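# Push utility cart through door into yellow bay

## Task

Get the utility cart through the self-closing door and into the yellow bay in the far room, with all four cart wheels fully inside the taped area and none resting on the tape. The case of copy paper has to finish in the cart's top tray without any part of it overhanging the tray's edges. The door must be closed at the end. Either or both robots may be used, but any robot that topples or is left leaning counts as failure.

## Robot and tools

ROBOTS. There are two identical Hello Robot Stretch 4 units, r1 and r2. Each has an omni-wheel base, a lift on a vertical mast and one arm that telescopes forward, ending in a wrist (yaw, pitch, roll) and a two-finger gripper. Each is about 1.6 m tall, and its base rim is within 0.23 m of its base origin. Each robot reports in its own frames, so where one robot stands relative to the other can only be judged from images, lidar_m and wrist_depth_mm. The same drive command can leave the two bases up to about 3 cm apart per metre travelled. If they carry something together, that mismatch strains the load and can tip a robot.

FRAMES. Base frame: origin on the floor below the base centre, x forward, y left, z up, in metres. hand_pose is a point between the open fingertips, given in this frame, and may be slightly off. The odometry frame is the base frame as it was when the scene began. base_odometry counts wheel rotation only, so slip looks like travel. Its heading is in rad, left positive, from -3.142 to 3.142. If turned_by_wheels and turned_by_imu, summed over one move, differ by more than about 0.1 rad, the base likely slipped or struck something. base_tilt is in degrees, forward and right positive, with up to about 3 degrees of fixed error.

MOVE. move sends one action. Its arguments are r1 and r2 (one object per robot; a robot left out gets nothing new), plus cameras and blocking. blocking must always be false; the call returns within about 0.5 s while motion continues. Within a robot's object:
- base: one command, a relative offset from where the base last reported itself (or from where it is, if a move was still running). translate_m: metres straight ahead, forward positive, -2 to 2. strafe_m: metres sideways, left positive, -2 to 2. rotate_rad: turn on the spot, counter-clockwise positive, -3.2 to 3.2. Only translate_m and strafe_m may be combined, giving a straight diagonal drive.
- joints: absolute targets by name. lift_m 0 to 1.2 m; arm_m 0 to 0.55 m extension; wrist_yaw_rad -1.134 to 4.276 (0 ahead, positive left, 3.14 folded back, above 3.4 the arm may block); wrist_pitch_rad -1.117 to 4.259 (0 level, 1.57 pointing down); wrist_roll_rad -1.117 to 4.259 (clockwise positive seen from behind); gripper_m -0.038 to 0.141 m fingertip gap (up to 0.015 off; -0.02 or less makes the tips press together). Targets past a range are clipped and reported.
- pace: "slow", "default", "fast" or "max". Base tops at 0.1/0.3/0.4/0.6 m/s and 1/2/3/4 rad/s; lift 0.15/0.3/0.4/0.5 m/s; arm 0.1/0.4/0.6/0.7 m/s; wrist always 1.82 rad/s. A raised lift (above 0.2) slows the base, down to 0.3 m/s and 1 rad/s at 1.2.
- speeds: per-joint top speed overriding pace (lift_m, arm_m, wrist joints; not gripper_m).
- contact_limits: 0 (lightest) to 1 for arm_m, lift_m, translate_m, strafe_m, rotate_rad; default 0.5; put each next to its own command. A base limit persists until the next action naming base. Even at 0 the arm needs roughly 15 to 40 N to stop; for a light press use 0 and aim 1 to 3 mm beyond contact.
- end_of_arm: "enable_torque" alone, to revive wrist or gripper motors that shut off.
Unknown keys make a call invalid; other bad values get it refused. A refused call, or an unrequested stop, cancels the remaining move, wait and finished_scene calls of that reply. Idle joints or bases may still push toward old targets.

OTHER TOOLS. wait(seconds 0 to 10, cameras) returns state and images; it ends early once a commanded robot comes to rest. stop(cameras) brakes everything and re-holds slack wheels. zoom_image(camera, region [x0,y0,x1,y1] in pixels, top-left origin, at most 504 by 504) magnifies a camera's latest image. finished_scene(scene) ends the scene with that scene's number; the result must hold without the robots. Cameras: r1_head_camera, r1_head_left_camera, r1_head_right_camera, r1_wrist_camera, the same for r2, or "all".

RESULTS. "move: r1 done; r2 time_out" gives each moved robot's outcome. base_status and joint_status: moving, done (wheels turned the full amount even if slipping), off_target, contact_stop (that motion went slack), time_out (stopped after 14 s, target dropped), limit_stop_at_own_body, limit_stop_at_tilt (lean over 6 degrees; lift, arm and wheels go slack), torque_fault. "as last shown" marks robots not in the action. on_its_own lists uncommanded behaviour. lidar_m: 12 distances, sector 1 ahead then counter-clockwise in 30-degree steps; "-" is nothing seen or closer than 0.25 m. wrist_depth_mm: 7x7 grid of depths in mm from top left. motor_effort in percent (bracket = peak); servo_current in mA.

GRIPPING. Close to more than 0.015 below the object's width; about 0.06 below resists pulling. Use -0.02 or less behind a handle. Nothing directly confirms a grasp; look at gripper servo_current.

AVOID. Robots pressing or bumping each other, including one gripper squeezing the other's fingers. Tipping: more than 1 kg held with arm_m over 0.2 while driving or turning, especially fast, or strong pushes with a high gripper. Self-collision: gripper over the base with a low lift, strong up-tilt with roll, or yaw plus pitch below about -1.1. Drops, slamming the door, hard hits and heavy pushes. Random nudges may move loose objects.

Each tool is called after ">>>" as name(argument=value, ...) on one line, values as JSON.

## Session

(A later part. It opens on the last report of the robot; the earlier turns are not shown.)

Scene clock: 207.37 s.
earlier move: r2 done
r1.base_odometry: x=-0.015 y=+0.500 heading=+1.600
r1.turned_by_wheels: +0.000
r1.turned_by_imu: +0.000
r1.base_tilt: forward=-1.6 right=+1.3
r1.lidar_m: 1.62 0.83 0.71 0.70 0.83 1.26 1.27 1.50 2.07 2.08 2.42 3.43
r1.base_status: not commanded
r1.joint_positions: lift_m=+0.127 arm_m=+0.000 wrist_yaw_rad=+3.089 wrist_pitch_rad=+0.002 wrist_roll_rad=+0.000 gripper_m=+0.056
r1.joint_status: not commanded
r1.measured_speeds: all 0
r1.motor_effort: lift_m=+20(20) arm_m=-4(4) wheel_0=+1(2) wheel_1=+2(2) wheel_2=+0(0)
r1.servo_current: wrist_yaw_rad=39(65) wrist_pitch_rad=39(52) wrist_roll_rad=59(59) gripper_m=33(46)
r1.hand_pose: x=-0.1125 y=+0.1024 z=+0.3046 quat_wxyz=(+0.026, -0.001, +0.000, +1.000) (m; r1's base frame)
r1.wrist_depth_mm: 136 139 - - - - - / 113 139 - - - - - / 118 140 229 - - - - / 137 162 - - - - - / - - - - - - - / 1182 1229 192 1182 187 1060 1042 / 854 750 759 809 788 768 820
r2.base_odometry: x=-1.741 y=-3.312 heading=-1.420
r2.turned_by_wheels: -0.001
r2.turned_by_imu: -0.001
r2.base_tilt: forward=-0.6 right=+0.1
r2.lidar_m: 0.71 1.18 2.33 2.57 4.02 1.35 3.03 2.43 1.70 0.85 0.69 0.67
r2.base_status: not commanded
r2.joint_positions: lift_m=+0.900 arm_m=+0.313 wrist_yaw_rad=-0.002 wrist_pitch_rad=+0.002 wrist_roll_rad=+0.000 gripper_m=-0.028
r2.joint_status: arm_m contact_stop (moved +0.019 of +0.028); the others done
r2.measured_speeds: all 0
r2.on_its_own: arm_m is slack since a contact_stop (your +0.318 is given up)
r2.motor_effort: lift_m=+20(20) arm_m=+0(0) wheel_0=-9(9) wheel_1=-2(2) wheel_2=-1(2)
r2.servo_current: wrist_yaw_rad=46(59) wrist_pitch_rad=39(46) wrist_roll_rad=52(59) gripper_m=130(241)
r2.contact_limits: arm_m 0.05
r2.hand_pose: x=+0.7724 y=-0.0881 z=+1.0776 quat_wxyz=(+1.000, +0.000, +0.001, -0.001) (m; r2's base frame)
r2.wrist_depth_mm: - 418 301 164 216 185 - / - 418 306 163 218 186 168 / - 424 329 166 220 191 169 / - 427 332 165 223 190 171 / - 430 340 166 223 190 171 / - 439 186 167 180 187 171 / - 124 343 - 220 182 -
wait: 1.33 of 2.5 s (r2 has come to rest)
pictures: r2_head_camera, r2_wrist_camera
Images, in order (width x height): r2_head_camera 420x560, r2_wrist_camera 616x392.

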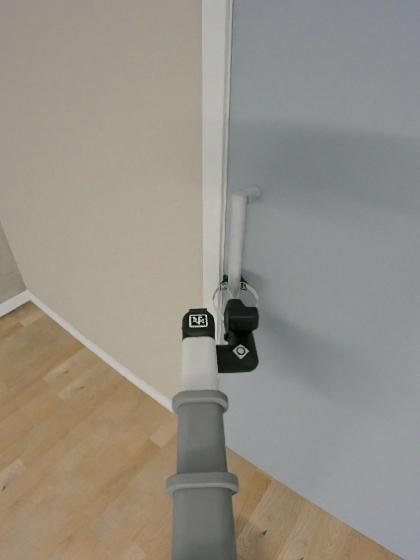

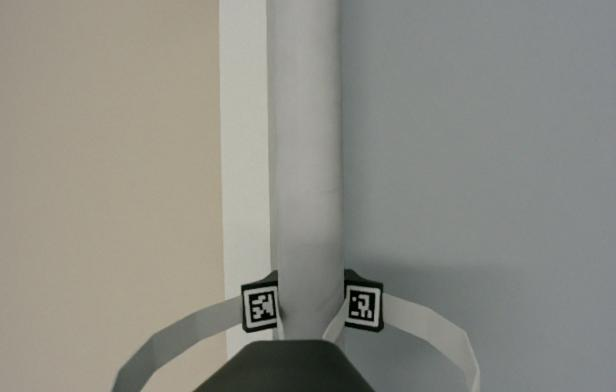

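>>> move(blocking=false, r2={"base":{"translate_m":-0.235,"strafe_m":0.087},"joints":{"arm_m":0.31},"pace":"slow","contact_limits":{"translate_m":0.7,"strafe_m":0.7,"arm_m":0.8}}, cameras=[])

>>> wait(seconds=4, cameras=["r2_wrist_camera","r2_head_camera"])

r2: "contact_limits": translate_m and strafe_m are given together and make one move, which takes one limit: state it under one of them only
Scene clock: 241.03 s.
r1.base_odometry: x=-0.015 y=+0.500 heading=+1.600
r1.turned_by_wheels: +0.000
r1.turned_by_imu: +0.000
r1.base_tilt: forward=-1.6 right=+1.3
r1.lidar_m: 1.60 0.83 0.70 0.71 0.85 1.24 1.24 1.48 2.07 2.06 2.44 3.43
r1.base_status: not commanded
r1.joint_positions: lift_m=+0.127 arm_m=+0.000 wrist_yaw_rad=+3.089 wrist_pitch_rad=+0.002 wrist_roll_rad=+0.000 gripper_m=+0.056
r1.joint_status: not commanded
r1.measured_speeds: all 0
r1.motor_effort: lift_m=+20(20) arm_m=-4(4) wheel_0=+2(2) wheel_1=+2(2) wheel_2=+0(0)
r1.servo_current: wrist_yaw_rad=59(65) wrist_pitch_rad=46(52) wrist_roll_rad=52(59) gripper_m=46(46)
r1.hand_pose: x=-0.1125 y=+0.1024 z=+0.3046 quat_wxyz=(+0.026, -0.001, +0.000, +1.000) (m; r1's base frame)
r1.wrist_depth_mm: 136 138 - - - - - / 113 139 - - - - - / 118 140 229 - - - - / 137 162 - - - - - / - - - - - - - / 1182 1182 192 1205 187 1060 1025 / 842 750 759 809 788 759 809
r2.base_odometry: x=-1.741 y=-3.312 heading=-1.420
r2.turned_by_wheels: +0.000
r2.turned_by_imu: +0.000
r2.base_tilt: forward=-0.6 right=+0.1
r2.lidar_m: 0.72 1.20 2.32 2.58 4.00 1.33 3.00 2.44 1.68 0.85 0.69 0.65
r2.base_status: not commanded
r2.joint_positions: lift_m=+0.900 arm_m=+0.313 wrist_yaw_rad=-0.002 wrist_pitch_rad=+0.002 wrist_roll_rad=+0.000 gripper_m=-0.028
r2.joint_status: arm_m contact_stop (moved +0.019 of +0.028); the others done
r2.measured_speeds: all 0
r2.on_its_own: arm_m is slack since a contact_stop (your +0.318 is given up)
r2.motor_effort: lift_m=+20(20) arm_m=+0(0) wheel_0=-9(9) wheel_1=-2(2) wheel_2=-2(2)
r2.servo_current: wrist_yaw_rad=52(59) wrist_pitch_rad=39(46) wrist_roll_rad=46(59) gripper_m=124(241)
r2.contact_limits: arm_m 0.05
r2.hand_pose: x=+0.7724 y=-0.0881 z=+1.0776 quat_wxyz=(+1.000, +0.000, +0.001, -0.001) (m; r2's base frame)
r2.wrist_depth_mm: - 413 303 163 216 185 - / - 418 303 163 219 186 168 / - 424 330 166 220 191 169 / - 427 332 165 223 189 170 / - 433 336 166 224 190 171 / - 439 186 167 179 187 172 / - 125 343 - 220 183 -
pictures: none

not run: a call was refused earlier in this reply.

>>> move(blocking=false, r2={"base":{"translate_m":-0.235,"strafe_m":0.087},"joints":{"arm_m":0.31},"pace":"slow","contact_limits":{"translate_m":0.8,"arm_m":0.8}}, cameras=[])

>>> wait(seconds=4, cameras=["r2_wrist_camera","r2_head_camera"])

Scene clock: 246.63 s.
move: r2 moving
r1.base_odometry: x=-0.015 y=+0.500 heading=+1.600
r1.turned_by_wheels: +0.000
r1.turned_by_imu: +0.000
r1.base_tilt: forward=-1.5 right=+1.3
r1.lidar_m: 1.62 0.84 0.71 0.68 0.84 1.26 1.25 1.49 2.08 2.09 2.43 3.45
r1.base_status: not commanded
r1.joint_positions: lift_m=+0.127 arm_m=+0.000 wrist_yaw_rad=+3.089 wrist_pitch_rad=+0.002 wrist_roll_rad=+0.000 gripper_m=+0.056
r1.joint_status: not commanded
r1.measured_speeds: all 0
r1.motor_effort: lift_m=+20(20) arm_m=-4(4) wheel_0=+2(2) wheel_1=+2(2) wheel_2=+0(0)
r1.servo_current: wrist_yaw_rad=39(59) wrist_pitch_rad=46(46) wrist_roll_rad=46(65) gripper_m=39(46)
r1.hand_pose: x=-0.1125 y=+0.1024 z=+0.3046 quat_wxyz=(+0.026, -0.001, +0.000, +1.000) (m; r1's base frame)
r1.wrist_depth_mm: 136 139 - - - - - / 113 139 - - - - - / 118 139 229 - - - - / 137 162 - - - - - / - - - - - - - / 1182 1182 192 1205 188 1042 1060 / 854 741 750 788 798 778 820
r2.base_odometry: x=-1.739 y=-3.300 heading=-1.420
r2.turned_by_wheels: +0.000
r2.turned_by_imu: -0.017
r2.base_tilt: forward=-0.6 right=+0.1
r2.lidar_m: 0.71 1.14 2.33 2.56 3.95 1.33 3.05 2.44 1.78 0.87 0.70 0.66
r2.base_status: translate_m moving; strafe_m moving
r2.joint_positions: lift_m=+0.900 arm_m=+0.311 wrist_yaw_rad=+0.002 wrist_pitch_rad=+0.002 wrist_roll_rad=+0.000 gripper_m=-0.028
r2.joint_status: arm_m moving
r2.measured_speeds: translate_m=-0.048 strafe_m=+0.014 rotate_rad=+0.005 lift_m=+0.000 arm_m=+0.000 wrist_yaw_rad=+0.018 wrist_pitch_rad=+0.000 wrist_roll_rad=+0.000
r2.motor_effort: lift_m=+20(21) arm_m=-15(20) wheel_0=-14(22) wheel_1=-10(15) wheel_2=+17(17)
r2.servo_current: wrist_yaw_rad=39(52) wrist_pitch_rad=39(46) wrist_roll_rad=52(52) gripper_m=117(130)
r2.contact_limits: arm_m 0.8; translate_m 0.8
r2.hand_pose: x=+0.7701 y=-0.0870 z=+1.0776 quat_wxyz=(+1.000, +0.000, +0.001, +0.001) (m; r2's base frame)
r2.wrist_depth_mm: - 439 338 163 215 184 - / - 421 343 163 217 185 168 / - 442 347 165 218 191 168 / - 449 347 165 220 189 169 / - 439 353 168 222 189 171 / - 439 185 167 179 189 171 / - - 362 - 220 179 -
pictures: none
No camera images: "cameras" was empty.

Scene clock: 249.87 s.
earlier move: r2 done
r1.base_odometry: x=-0.015 y=+0.500 heading=+1.600
r1.turned_by_wheels: +0.000
r1.turned_by_imu: +0.000
r1.base_tilt: forward=-1.6 right=+1.3
r1.lidar_m: 1.76 0.82 0.70 0.71 0.84 1.25 1.26 1.48 2.08 2.08 2.43 3.44
r1.base_status: not commanded
r1.joint_positions: lift_m=+0.127 arm_m=+0.000 wrist_yaw_rad=+3.089 wrist_pitch_rad=+0.002 wrist_roll_rad=+0.000 gripper_m=+0.056
r1.joint_status: not commanded
r1.measured_speeds: all 0
r1.motor_effort: lift_m=+20(20) arm_m=-4(4) wheel_0=+2(3) wheel_1=+2(2) wheel_2=+0(0)
r1.servo_current: wrist_yaw_rad=33(72) wrist_pitch_rad=52(52) wrist_roll_rad=46(72) gripper_m=39(46)
r1.hand_pose: x=-0.1125 y=+0.1024 z=+0.3046 quat_wxyz=(+0.026, -0.001, +0.000, +1.000) (m; r1's base frame)
r1.wrist_depth_mm: 136 138 - - - - - / 113 139 - - - - - / 117 140 229 - - - - / 137 162 - - - - - / - - - - - - - / 1205 1182 192 1182 187 1060 1060 / 842 741 750 798 798 778 809
r2.base_odometry: x=-1.691 y=-3.067 heading=-1.417
r2.turned_by_wheels: +0.003
r2.turned_by_imu: -0.007
r2.base_tilt: forward=-0.6 right=+0.0
r2.lidar_m: 0.69 1.55 2.40 2.64 1.55 1.10 3.01 2.39 2.36 1.16 0.79 0.74
r2.base_status: done
r2.joint_positions: lift_m=+0.900 arm_m=+0.311 wrist_yaw_rad=+0.018 wrist_pitch_rad=+0.002 wrist_roll_rad=+0.000 gripper_m=-0.028
r2.joint_status: all done
r2.measured_speeds: all 0
r2.on_its_own: wrist_yaw_rad is at rest, and its servo_current (111 mA) is outside its rest range (0 to 104 mA)
r2.motor_effort: lift_m=+20(21) arm_m=-15(20) wheel_0=+6(22) wheel_1=-2(15) wheel_2=+27(31)
r2.servo_current: wrist_yaw_rad=111(117) wrist_pitch_rad=39(46) wrist_roll_rad=46(65) gripper_m=117(137)
r2.contact_limits: arm_m 0.8; translate_m 0.8
r2.hand_pose: x=+0.7715 y=-0.0822 z=+1.0776 quat_wxyz=(+1.000, +0.000, +0.001, +0.009) (m; r2's base frame)
r2.wrist_depth_mm: - - - 165 218 195 - / 1708 - 268 166 219 196 182 / 1708 - - 166 220 198 184 / 1661 - - 167 221 199 185 / - - - 167 223 200 186 / - - 181 168 180 202 186 / - - - - 223 196 188
wait: 3.23 of 4 s (r2 has come to rest)
pictures: r2_head_camera, r2_wrist_camera
Images, in order (width x height): r2_head_camera 420x560, r2_wrist_camera 616x392.

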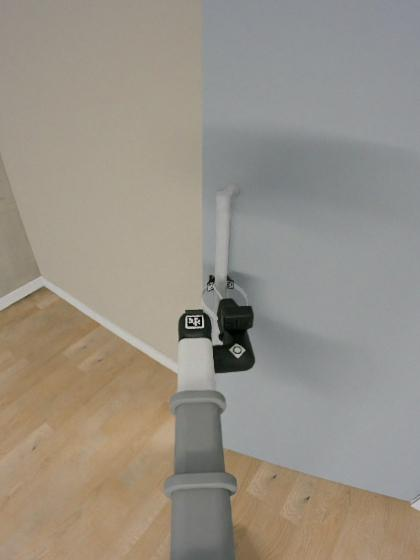

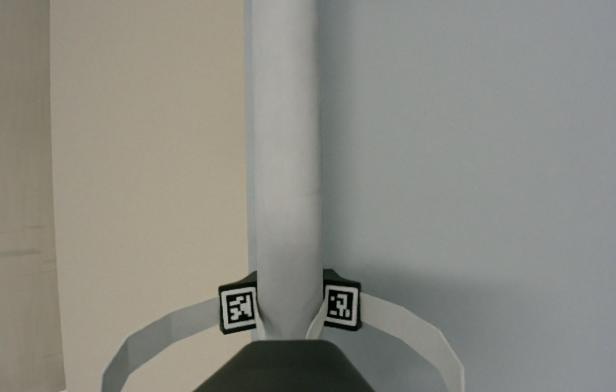

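>>> move(blocking=false, r2={"base":{"translate_m":-0.251,"strafe_m":0.023},"pace":"slow","contact_limits":{"translate_m":0.8}}, cameras=[])

>>> wait(seconds=4, cameras=["r2_wrist_camera","r2_head_camera"])

Scene clock: 255.07 s.
move: r2 moving
r1: as last shown
r1.base_tilt: forward=-1.6 right=+1.2
r1.lidar_m: 1.75 0.85 0.71 0.71 0.84 1.26 1.24 1.49 2.08 2.08 2.43 3.44
r1.motor_effort: lift_m=+20(20) arm_m=-4(4) wheel_0=+1(2) wheel_1=+2(2) wheel_2=+0(0)
r1.servo_current: wrist_yaw_rad=52(78) wrist_pitch_rad=46(46) wrist_roll_rad=52(52) gripper_m=46(46)
r1.wrist_depth_mm: 136 138 - - - - - / 113 139 - - - - - / 118 140 229 - - - - / 137 161 - - - - - / - - - - - - - / 1182 1205 192 1182 187 1060 1042 / 854 750 759 798 798 788 820
r2.base_odometry: x=-1.692 y=-3.055 heading=-1.415
r2.turned_by_wheels: +0.003
r2.turned_by_imu: +0.003
r2.base_tilt: forward=-0.6 right=+0.1
r2.lidar_m: 0.73 1.58 2.40 2.64 1.48 1.09 2.99 2.33 2.35 1.19 0.84 0.73
r2.base_status: translate_m moving; strafe_m moving
r2.joint_positions: lift_m=+0.900 arm_m=+0.311 wrist_yaw_rad=+0.018 wrist_pitch_rad=+0.002 wrist_roll_rad=+0.000 gripper_m=-0.028
r2.joint_status: not commanded
r2.measured_speeds: translate_m=-0.048 strafe_m=+0.005 rotate_rad=+0.002 lift_m=+0.000 arm_m=+0.000 wrist_yaw_rad=+0.000 wrist_pitch_rad=+0.000 wrist_roll_rad=+0.000
r2.motor_effort: lift_m=+20(20) arm_m=-16(16) wheel_0=+5(7) wheel_1=-3(6) wheel_2=+31(32)
r2.servo_current: wrist_yaw_rad=104(111) wrist_pitch_rad=39(39) wrist_roll_rad=46(59) gripper_m=117(124)
r2.contact_limits: arm_m 0.8; translate_m 0.8
r2.hand_pose: x=+0.7715 y=-0.0822 z=+1.0776 quat_wxyz=(+1.000, +0.000, +0.001, +0.009) (m; r2's base frame)
r2.wrist_depth_mm: - - - 165 218 196 - / 1708 - 267 166 219 197 183 / 1708 - 272 166 220 199 185 / - - - 167 222 200 186 / - - - 167 224 201 186 / 1808 - 181 168 180 201 188 / - - - - 223 196 189
pictures: none
No camera images: "cameras" was empty.

Scene clock: 258.37 s.
earlier move: r2 done
r1.base_odometry: x=-0.015 y=+0.500 heading=+1.600
r1.turned_by_wheels: +0.000
r1.turned_by_imu: +0.000
r1.base_tilt: forward=-1.5 right=+1.3
r1.lidar_m: 1.76 0.83 0.71 0.71 0.84 1.25 1.24 1.48 2.09 2.09 2.42 3.46
r1.base_status: not commanded
r1.joint_positions: lift_m=+0.127 arm_m=+0.000 wrist_yaw_rad=+3.089 wrist_pitch_rad=+0.002 wrist_roll_rad=+0.000 gripper_m=+0.056
r1.joint_status: not commanded
r1.measured_speeds: all 0
r1.motor_effort: lift_m=+20(20) arm_m=-4(4) wheel_0=+2(2) wheel_1=+2(2) wheel_2=+0(0)
r1.servo_current: wrist_yaw_rad=59(78) wrist_pitch_rad=46(52) wrist_roll_rad=52(65) gripper_m=46(52)
r1.hand_pose: x=-0.1125 y=+0.1024 z=+0.3046 quat_wxyz=(+0.026, -0.001, +0.000, +1.000) (m; r1's base frame)
r1.wrist_depth_mm: 136 138 - - - - - / 113 139 - - - - - / 118 140 229 - - - - / 137 162 - - - - - / - - - - - - - / 1182 1160 191 1205 187 1042 1042 / 842 750 750 798 788 788 820
r2.base_odometry: x=-1.707 y=-2.816 heading=-1.414
r2.turned_by_wheels: +0.000
r2.turned_by_imu: +0.031
r2.base_tilt: forward=-0.6 right=+0.0
r2.lidar_m: 0.72 1.97 2.50 2.81 0.93 0.95 2.79 2.24 2.22 1.40 0.99 0.75
r2.base_status: done
r2.joint_positions: lift_m=+0.900 arm_m=+0.311 wrist_yaw_rad=+0.021 wrist_pitch_rad=+0.002 wrist_roll_rad=+0.000 gripper_m=-0.028
r2.joint_status: not commanded
r2.measured_speeds: all 0
r2.on_its_own: wrist_yaw_rad is at rest, and its servo_current (117 mA) is outside its rest range (0 to 104 mA)
r2.motor_effort: lift_m=+20(20) arm_m=-13(16) wheel_0=+9(14) wheel_1=+1(6) wheel_2=+27(34)
r2.servo_current: wrist_yaw_rad=117(130) wrist_pitch_rad=39(52) wrist_roll_rad=46(65) gripper_m=124(124)
r2.contact_limits: arm_m 0.8; translate_m 0.8
r2.hand_pose: x=+0.7716 y=-0.0813 z=+1.0776 quat_wxyz=(+1.000, +0.000, +0.001, +0.010) (m; r2's base frame)
r2.wrist_depth_mm: - - 253 163 224 212 204 / - - 253 164 228 214 - / - - 256 169 228 216 206 / - - 258 169 230 216 207 / - - 260 170 230 217 208 / - - 181 167 227 219 210 / - - - - 230 216 211
wait: 3.30 of 4 s (r2 has come to rest)
pictures: r2_head_camera, r2_wrist_camera
Images, in order (width x height): r2_head_camera 420x560, r2_wrist_camera 616x392.

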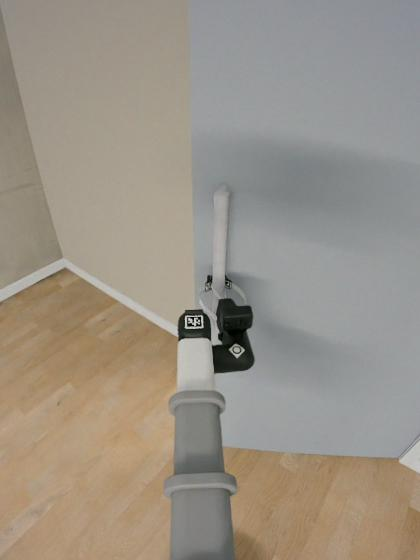

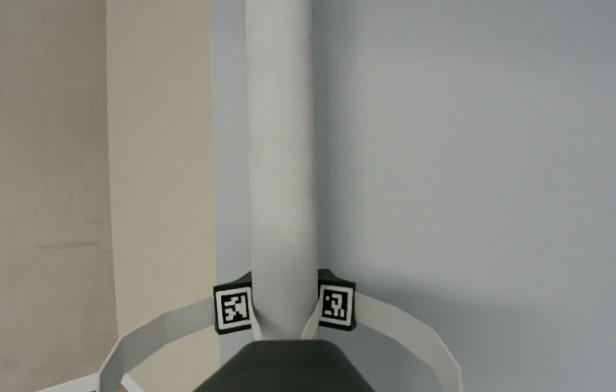

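>>> move(blocking=false, r2={"base":{"translate_m":-0.247,"strafe_m":-0.042},"pace":"slow","contact_limits":{"translate_m":0.8}}, cameras=[])

>>> wait(seconds=4, cameras=["r2_wrist_camera","r2_head_camera"])

Scene clock: 262.97 s.
move: r2 moving
r1: as last shown
r1.base_tilt: forward=-1.6 right=+1.3
r1.lidar_m: 1.74 0.81 0.69 0.71 0.84 1.24 1.23 1.48 2.09 2.07 2.41 3.45
r1.servo_current: wrist_yaw_rad=52(65) wrist_pitch_rad=52(52) wrist_roll_rad=59(72) gripper_m=46(46)
r1.wrist_depth_mm: 136 139 - - - - - / 113 139 - - - - - / 117 140 229 - - - - / 137 162 - - - - - / - - - - - - - / 1182 1182 192 1160 187 1042 1025 / 842 741 750 798 788 768 820
r2.base_odometry: x=-1.711 y=-2.804 heading=-1.411
r2.turned_by_wheels: +0.003
r2.turned_by_imu: +0.004
r2.base_tilt: forward=-0.6 right=+0.0
r2.lidar_m: 0.71 2.00 2.53 2.80 0.88 0.93 2.70 2.24 2.20 1.41 0.99 0.78
r2.base_status: translate_m moving; strafe_m moving
r2.joint_positions: lift_m=+0.900 arm_m=+0.311 wrist_yaw_rad=+0.021 wrist_pitch_rad=+0.002 wrist_roll_rad=+0.000 gripper_m=-0.028
r2.joint_status: not commanded
r2.measured_speeds: translate_m=-0.049 strafe_m=-0.008 rotate_rad=+0.002 lift_m=+0.000 arm_m=+0.000 wrist_yaw_rad=+0.000 wrist_pitch_rad=+0.000 wrist_roll_rad=+0.000
r2.motor_effort: lift_m=+20(20) arm_m=-13(13) wheel_0=+9(11) wheel_1=-4(4) wheel_2=+31(32)
r2.servo_current: wrist_yaw_rad=124(130) wrist_pitch_rad=33(46) wrist_roll_rad=46(52) gripper_m=117(130)
r2.contact_limits: arm_m 0.8; translate_m 0.8
r2.hand_pose: x=+0.7716 y=-0.0813 z=+1.0776 quat_wxyz=(+1.000, +0.000, +0.001, +0.010) (m; r2's base frame)
r2.wrist_depth_mm: - - 253 163 226 213 204 / - - 253 164 229 215 - / - - 255 169 229 216 207 / - - 259 169 231 216 208 / - - 260 169 232 219 210 / - - 181 167 228 219 210 / - - - - 230 217 211
pictures: none
No camera images: "cameras" was empty.

Scene clock: 266.23 s.
earlier move: r2 done
r1.base_odometry: x=-0.015 y=+0.500 heading=+1.600
r1.turned_by_wheels: +0.000
r1.turned_by_imu: +0.000
r1.base_tilt: forward=-1.6 right=+1.3
r1.lidar_m: 1.73 0.80 0.70 0.69 0.85 1.26 1.25 1.48 2.07 2.07 2.43 3.44
r1.base_status: not commanded
r1.joint_positions: lift_m=+0.127 arm_m=+0.000 wrist_yaw_rad=+3.089 wrist_pitch_rad=+0.002 wrist_roll_rad=+0.000 gripper_m=+0.056
r1.joint_status: not commanded
r1.measured_speeds: all 0
r1.motor_effort: lift_m=+20(20) arm_m=-4(4) wheel_0=+2(2) wheel_1=+2(3) wheel_2=+0(0)
r1.servo_current: wrist_yaw_rad=52(65) wrist_pitch_rad=39(52) wrist_roll_rad=52(72) gripper_m=39(46)
r1.hand_pose: x=-0.1125 y=+0.1024 z=+0.3046 quat_wxyz=(+0.026, -0.001, +0.000, +1.000) (m; r1's base frame)
r1.wrist_depth_mm: 137 139 - - - - - / 113 139 - - - - - / 118 139 229 - - - - / 137 162 - - - - - / - - - - - - - / 1205 1182 193 1182 187 1060 1042 / 842 750 750 809 798 788 820
r2.base_odometry: x=-1.787 y=-2.580 heading=-1.411
r2.turned_by_wheels: +0.000
r2.turned_by_imu: +0.055
r2.base_tilt: forward=-0.6 right=+0.0
r2.lidar_m: 0.71 2.44 2.71 3.07 0.82 0.85 2.44 2.06 2.03 1.50 1.14 0.81
r2.base_status: done
r2.joint_positions: lift_m=+0.900 arm_m=+0.310 wrist_yaw_rad=+0.021 wrist_pitch_rad=+0.002 wrist_roll_rad=+0.000 gripper_m=-0.029
r2.joint_status: not commanded
r2.measured_speeds: all 0
r2.on_its_own: wrist_yaw_rad is at rest, and its servo_current (124 mA) is outside its rest range (0 to 104 mA)
r2.motor_effort: lift_m=+20(20) arm_m=-11(13) wheel_0=+13(17) wheel_1=+0(5) wheel_2=+28(34)
r2.servo_current: wrist_yaw_rad=124(137) wrist_pitch_rad=46(46) wrist_roll_rad=39(65) gripper_m=111(130)
r2.contact_limits: arm_m 0.8; translate_m 0.8
r2.hand_pose: x=+0.7715 y=-0.0813 z=+1.0776 quat_wxyz=(+1.000, +0.000, +0.001, +0.011) (m; r2's base frame)
r2.wrist_depth_mm: - - 245 236 235 230 228 / - - 246 165 236 230 229 / - - 248 172 238 233 229 / - - 250 172 239 233 230 / - - 250 171 241 236 231 / - - 181 167 239 237 233 / - - 254 - 241 236 235
wait: 3.27 of 4 s (r2 has come to rest)
pictures: r2_head_camera, r2_wrist_camera
Images, in order (width x height): r2_head_camera 420x560, r2_wrist_camera 616x392.

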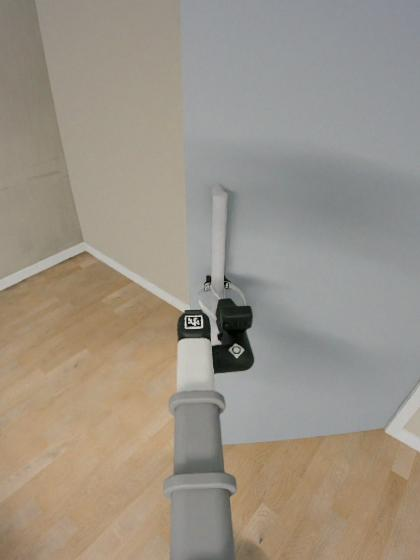

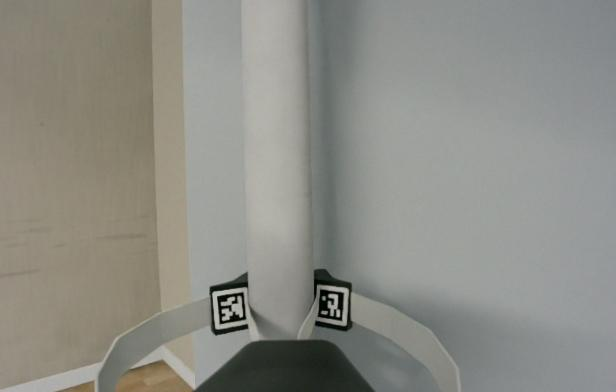

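>>> move(blocking=false, r2={"base":{"translate_m":-0.234,"strafe_m":-0.09},"pace":"slow","contact_limits":{"translate_m":0.8}}, cameras=[])

>>> wait(seconds=4, cameras=["r2_wrist_camera","r2_head_camera","r2_head_left_camera"])

Scene clock: 275.40 s.
move: r2 moving
r1: as last shown
r1.lidar_m: 1.75 0.85 0.71 0.71 0.85 1.25 1.23 1.49 2.08 2.06 2.44 3.42
r1.motor_effort: lift_m=+20(20) arm_m=-4(4) wheel_0=+2(2) wheel_1=+2(2) wheel_2=+0(0)
r1.servo_current: wrist_yaw_rad=33(65) wrist_pitch_rad=39(46) wrist_roll_rad=52(52) gripper_m=39(46)
r1.wrist_depth_mm: 136 139 - - - - - / 114 139 - - - - - / 117 139 229 - - - - / 137 162 - - - - - / - - - - - - - / 1182 1205 192 1160 187 1078 1042 / 842 732 750 798 798 778 820
r2.base_odometry: x=-1.794 y=-2.568 heading=-1.408
r2.turned_by_wheels: +0.003
r2.turned_by_imu: +0.008
r2.base_tilt: forward=-0.6 right=+0.1
r2.lidar_m: 0.70 2.46 2.72 3.10 0.82 0.86 2.40 2.02 2.03 1.50 1.14 0.84
r2.base_status: translate_m moving; strafe_m moving
r2.joint_positions: lift_m=+0.900 arm_m=+0.310 wrist_yaw_rad=+0.021 wrist_pitch_rad=+0.002 wrist_roll_rad=+0.000 gripper_m=-0.029
r2.joint_status: not commanded
r2.measured_speeds: translate_m=-0.049 strafe_m=-0.020 rotate_rad=+0.002 lift_m=+0.000 arm_m=+0.000 wrist_yaw_rad=+0.000 wrist_pitch_rad=+0.000 wrist_roll_rad=+0.000
r2.motor_effort: lift_m=+20(20) arm_m=-11(11) wheel_0=+13(15) wheel_1=-1(4) wheel_2=+29(30)
r2.servo_current: wrist_yaw_rad=130(130) wrist_pitch_rad=46(46) wrist_roll_rad=65(65) gripper_m=117(117)
r2.contact_limits: arm_m 0.8; translate_m 0.8
r2.hand_pose: x=+0.7715 y=-0.0813 z=+1.0776 quat_wxyz=(+1.000, +0.000, +0.001, +0.011) (m; r2's base frame)
r2.wrist_depth_mm: - - 246 171 236 230 227 / - - 246 164 236 232 229 / - - 248 170 238 233 230 / - - 249 170 239 235 231 / - - 252 171 241 236 233 / - - 183 167 240 236 235 / - - 255 - 243 237 236
pictures: none
No camera images: "cameras" was empty.

Scene clock: 278.63 s.
earlier move: r2 done
r1.base_odometry: x=-0.015 y=+0.500 heading=+1.600
r1.turned_by_wheels: +0.000
r1.turned_by_imu: +0.000
r1.base_tilt: forward=-1.6 right=+1.3
r1.lidar_m: 1.76 0.84 0.69 0.70 0.85 1.25 1.25 1.47 2.08 2.08 2.44 3.45
r1.base_status: not commanded
r1.joint_positions: lift_m=+0.127 arm_m=+0.000 wrist_yaw_rad=+3.089 wrist_pitch_rad=+0.002 wrist_roll_rad=+0.000 gripper_m=+0.056
r1.joint_status: not commanded
r1.measured_speeds: all 0
r1.motor_effort: lift_m=+20(20) arm_m=-4(4) wheel_0=+2(3) wheel_1=+2(3) wheel_2=+0(0)
r1.servo_current: wrist_yaw_rad=46(72) wrist_pitch_rad=39(52) wrist_roll_rad=39(65) gripper_m=52(52)
r1.hand_pose: x=-0.1125 y=+0.1024 z=+0.3046 quat_wxyz=(+0.026, -0.001, +0.000, +1.000) (m; r1's base frame)
r1.wrist_depth_mm: 136 138 - - - - - / 113 139 - - - - - / 117 140 229 - - - - / 137 161 - - - - - / - - - - - - - / 1205 1205 192 1182 187 1060 1042 / 854 750 750 809 809 788 820
r2.base_odometry: x=-1.914 y=-2.364 heading=-1.408
r2.turned_by_wheels: +0.000
r2.turned_by_imu: +0.071
r2.base_tilt: forward=-0.7 right=+0.0
r2.lidar_m: 0.69 2.90 2.93 0.84 0.80 3.41 2.10 1.82 1.84 1.52 1.31 0.85
r2.base_status: done
r2.joint_positions: lift_m=+0.900 arm_m=+0.310 wrist_yaw_rad=+0.022 wrist_pitch_rad=+0.002 wrist_roll_rad=+0.000 gripper_m=-0.029
r2.joint_status: not commanded
r2.measured_speeds: all 0
r2.on_its_own: wrist_yaw_rad is at rest, and its servo_current (130 mA) is outside its rest range (0 to 104 mA)
r2.motor_effort: lift_m=+20(21) arm_m=-9(12) wheel_0=+15(19) wheel_1=+3(4) wheel_2=+23(31)
r2.servo_current: wrist_yaw_rad=130(143) wrist_pitch_rad=33(46) wrist_roll_rad=59(65) gripper_m=104(117)
r2.contact_limits: arm_m 0.8; translate_m 0.8
r2.hand_pose: x=+0.7715 y=-0.0811 z=+1.0776 quat_wxyz=(+1.000, +0.000, +0.001, +0.011) (m; r2's base frame)
r2.wrist_depth_mm: - - 237 239 243 247 249 / - - 238 241 244 248 249 / - - 239 243 247 250 252 / - - 241 245 248 252 254 / - - 243 176 249 252 255 / - - 179 167 249 254 256 / - - 246 - 251 256 259
wait: 3.23 of 4 s (r2 has come to rest)
pictures: r2_head_camera, r2_head_left_camera, r2_wrist_camera
Images, in order (width x height): r2_head_camera 420x560, r2_head_left_camera 420x672, r2_wrist_camera 616x392.

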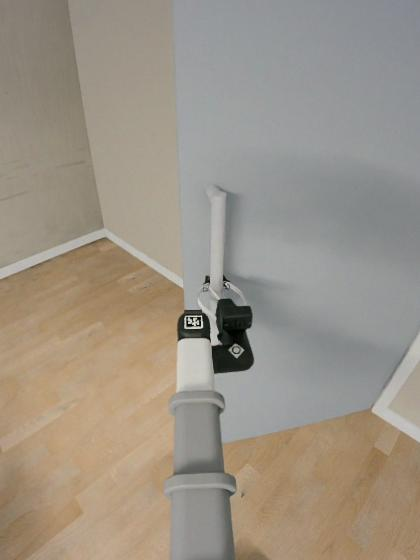

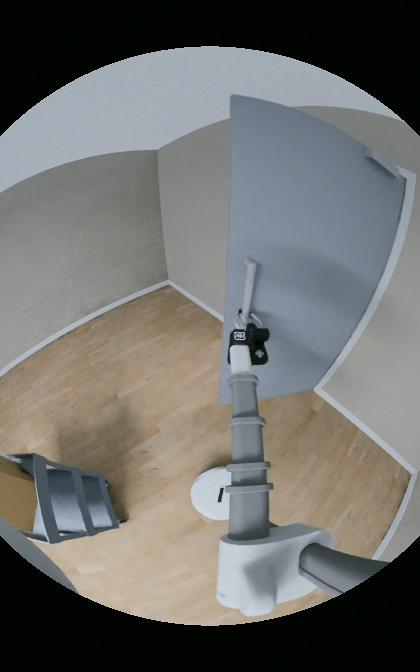

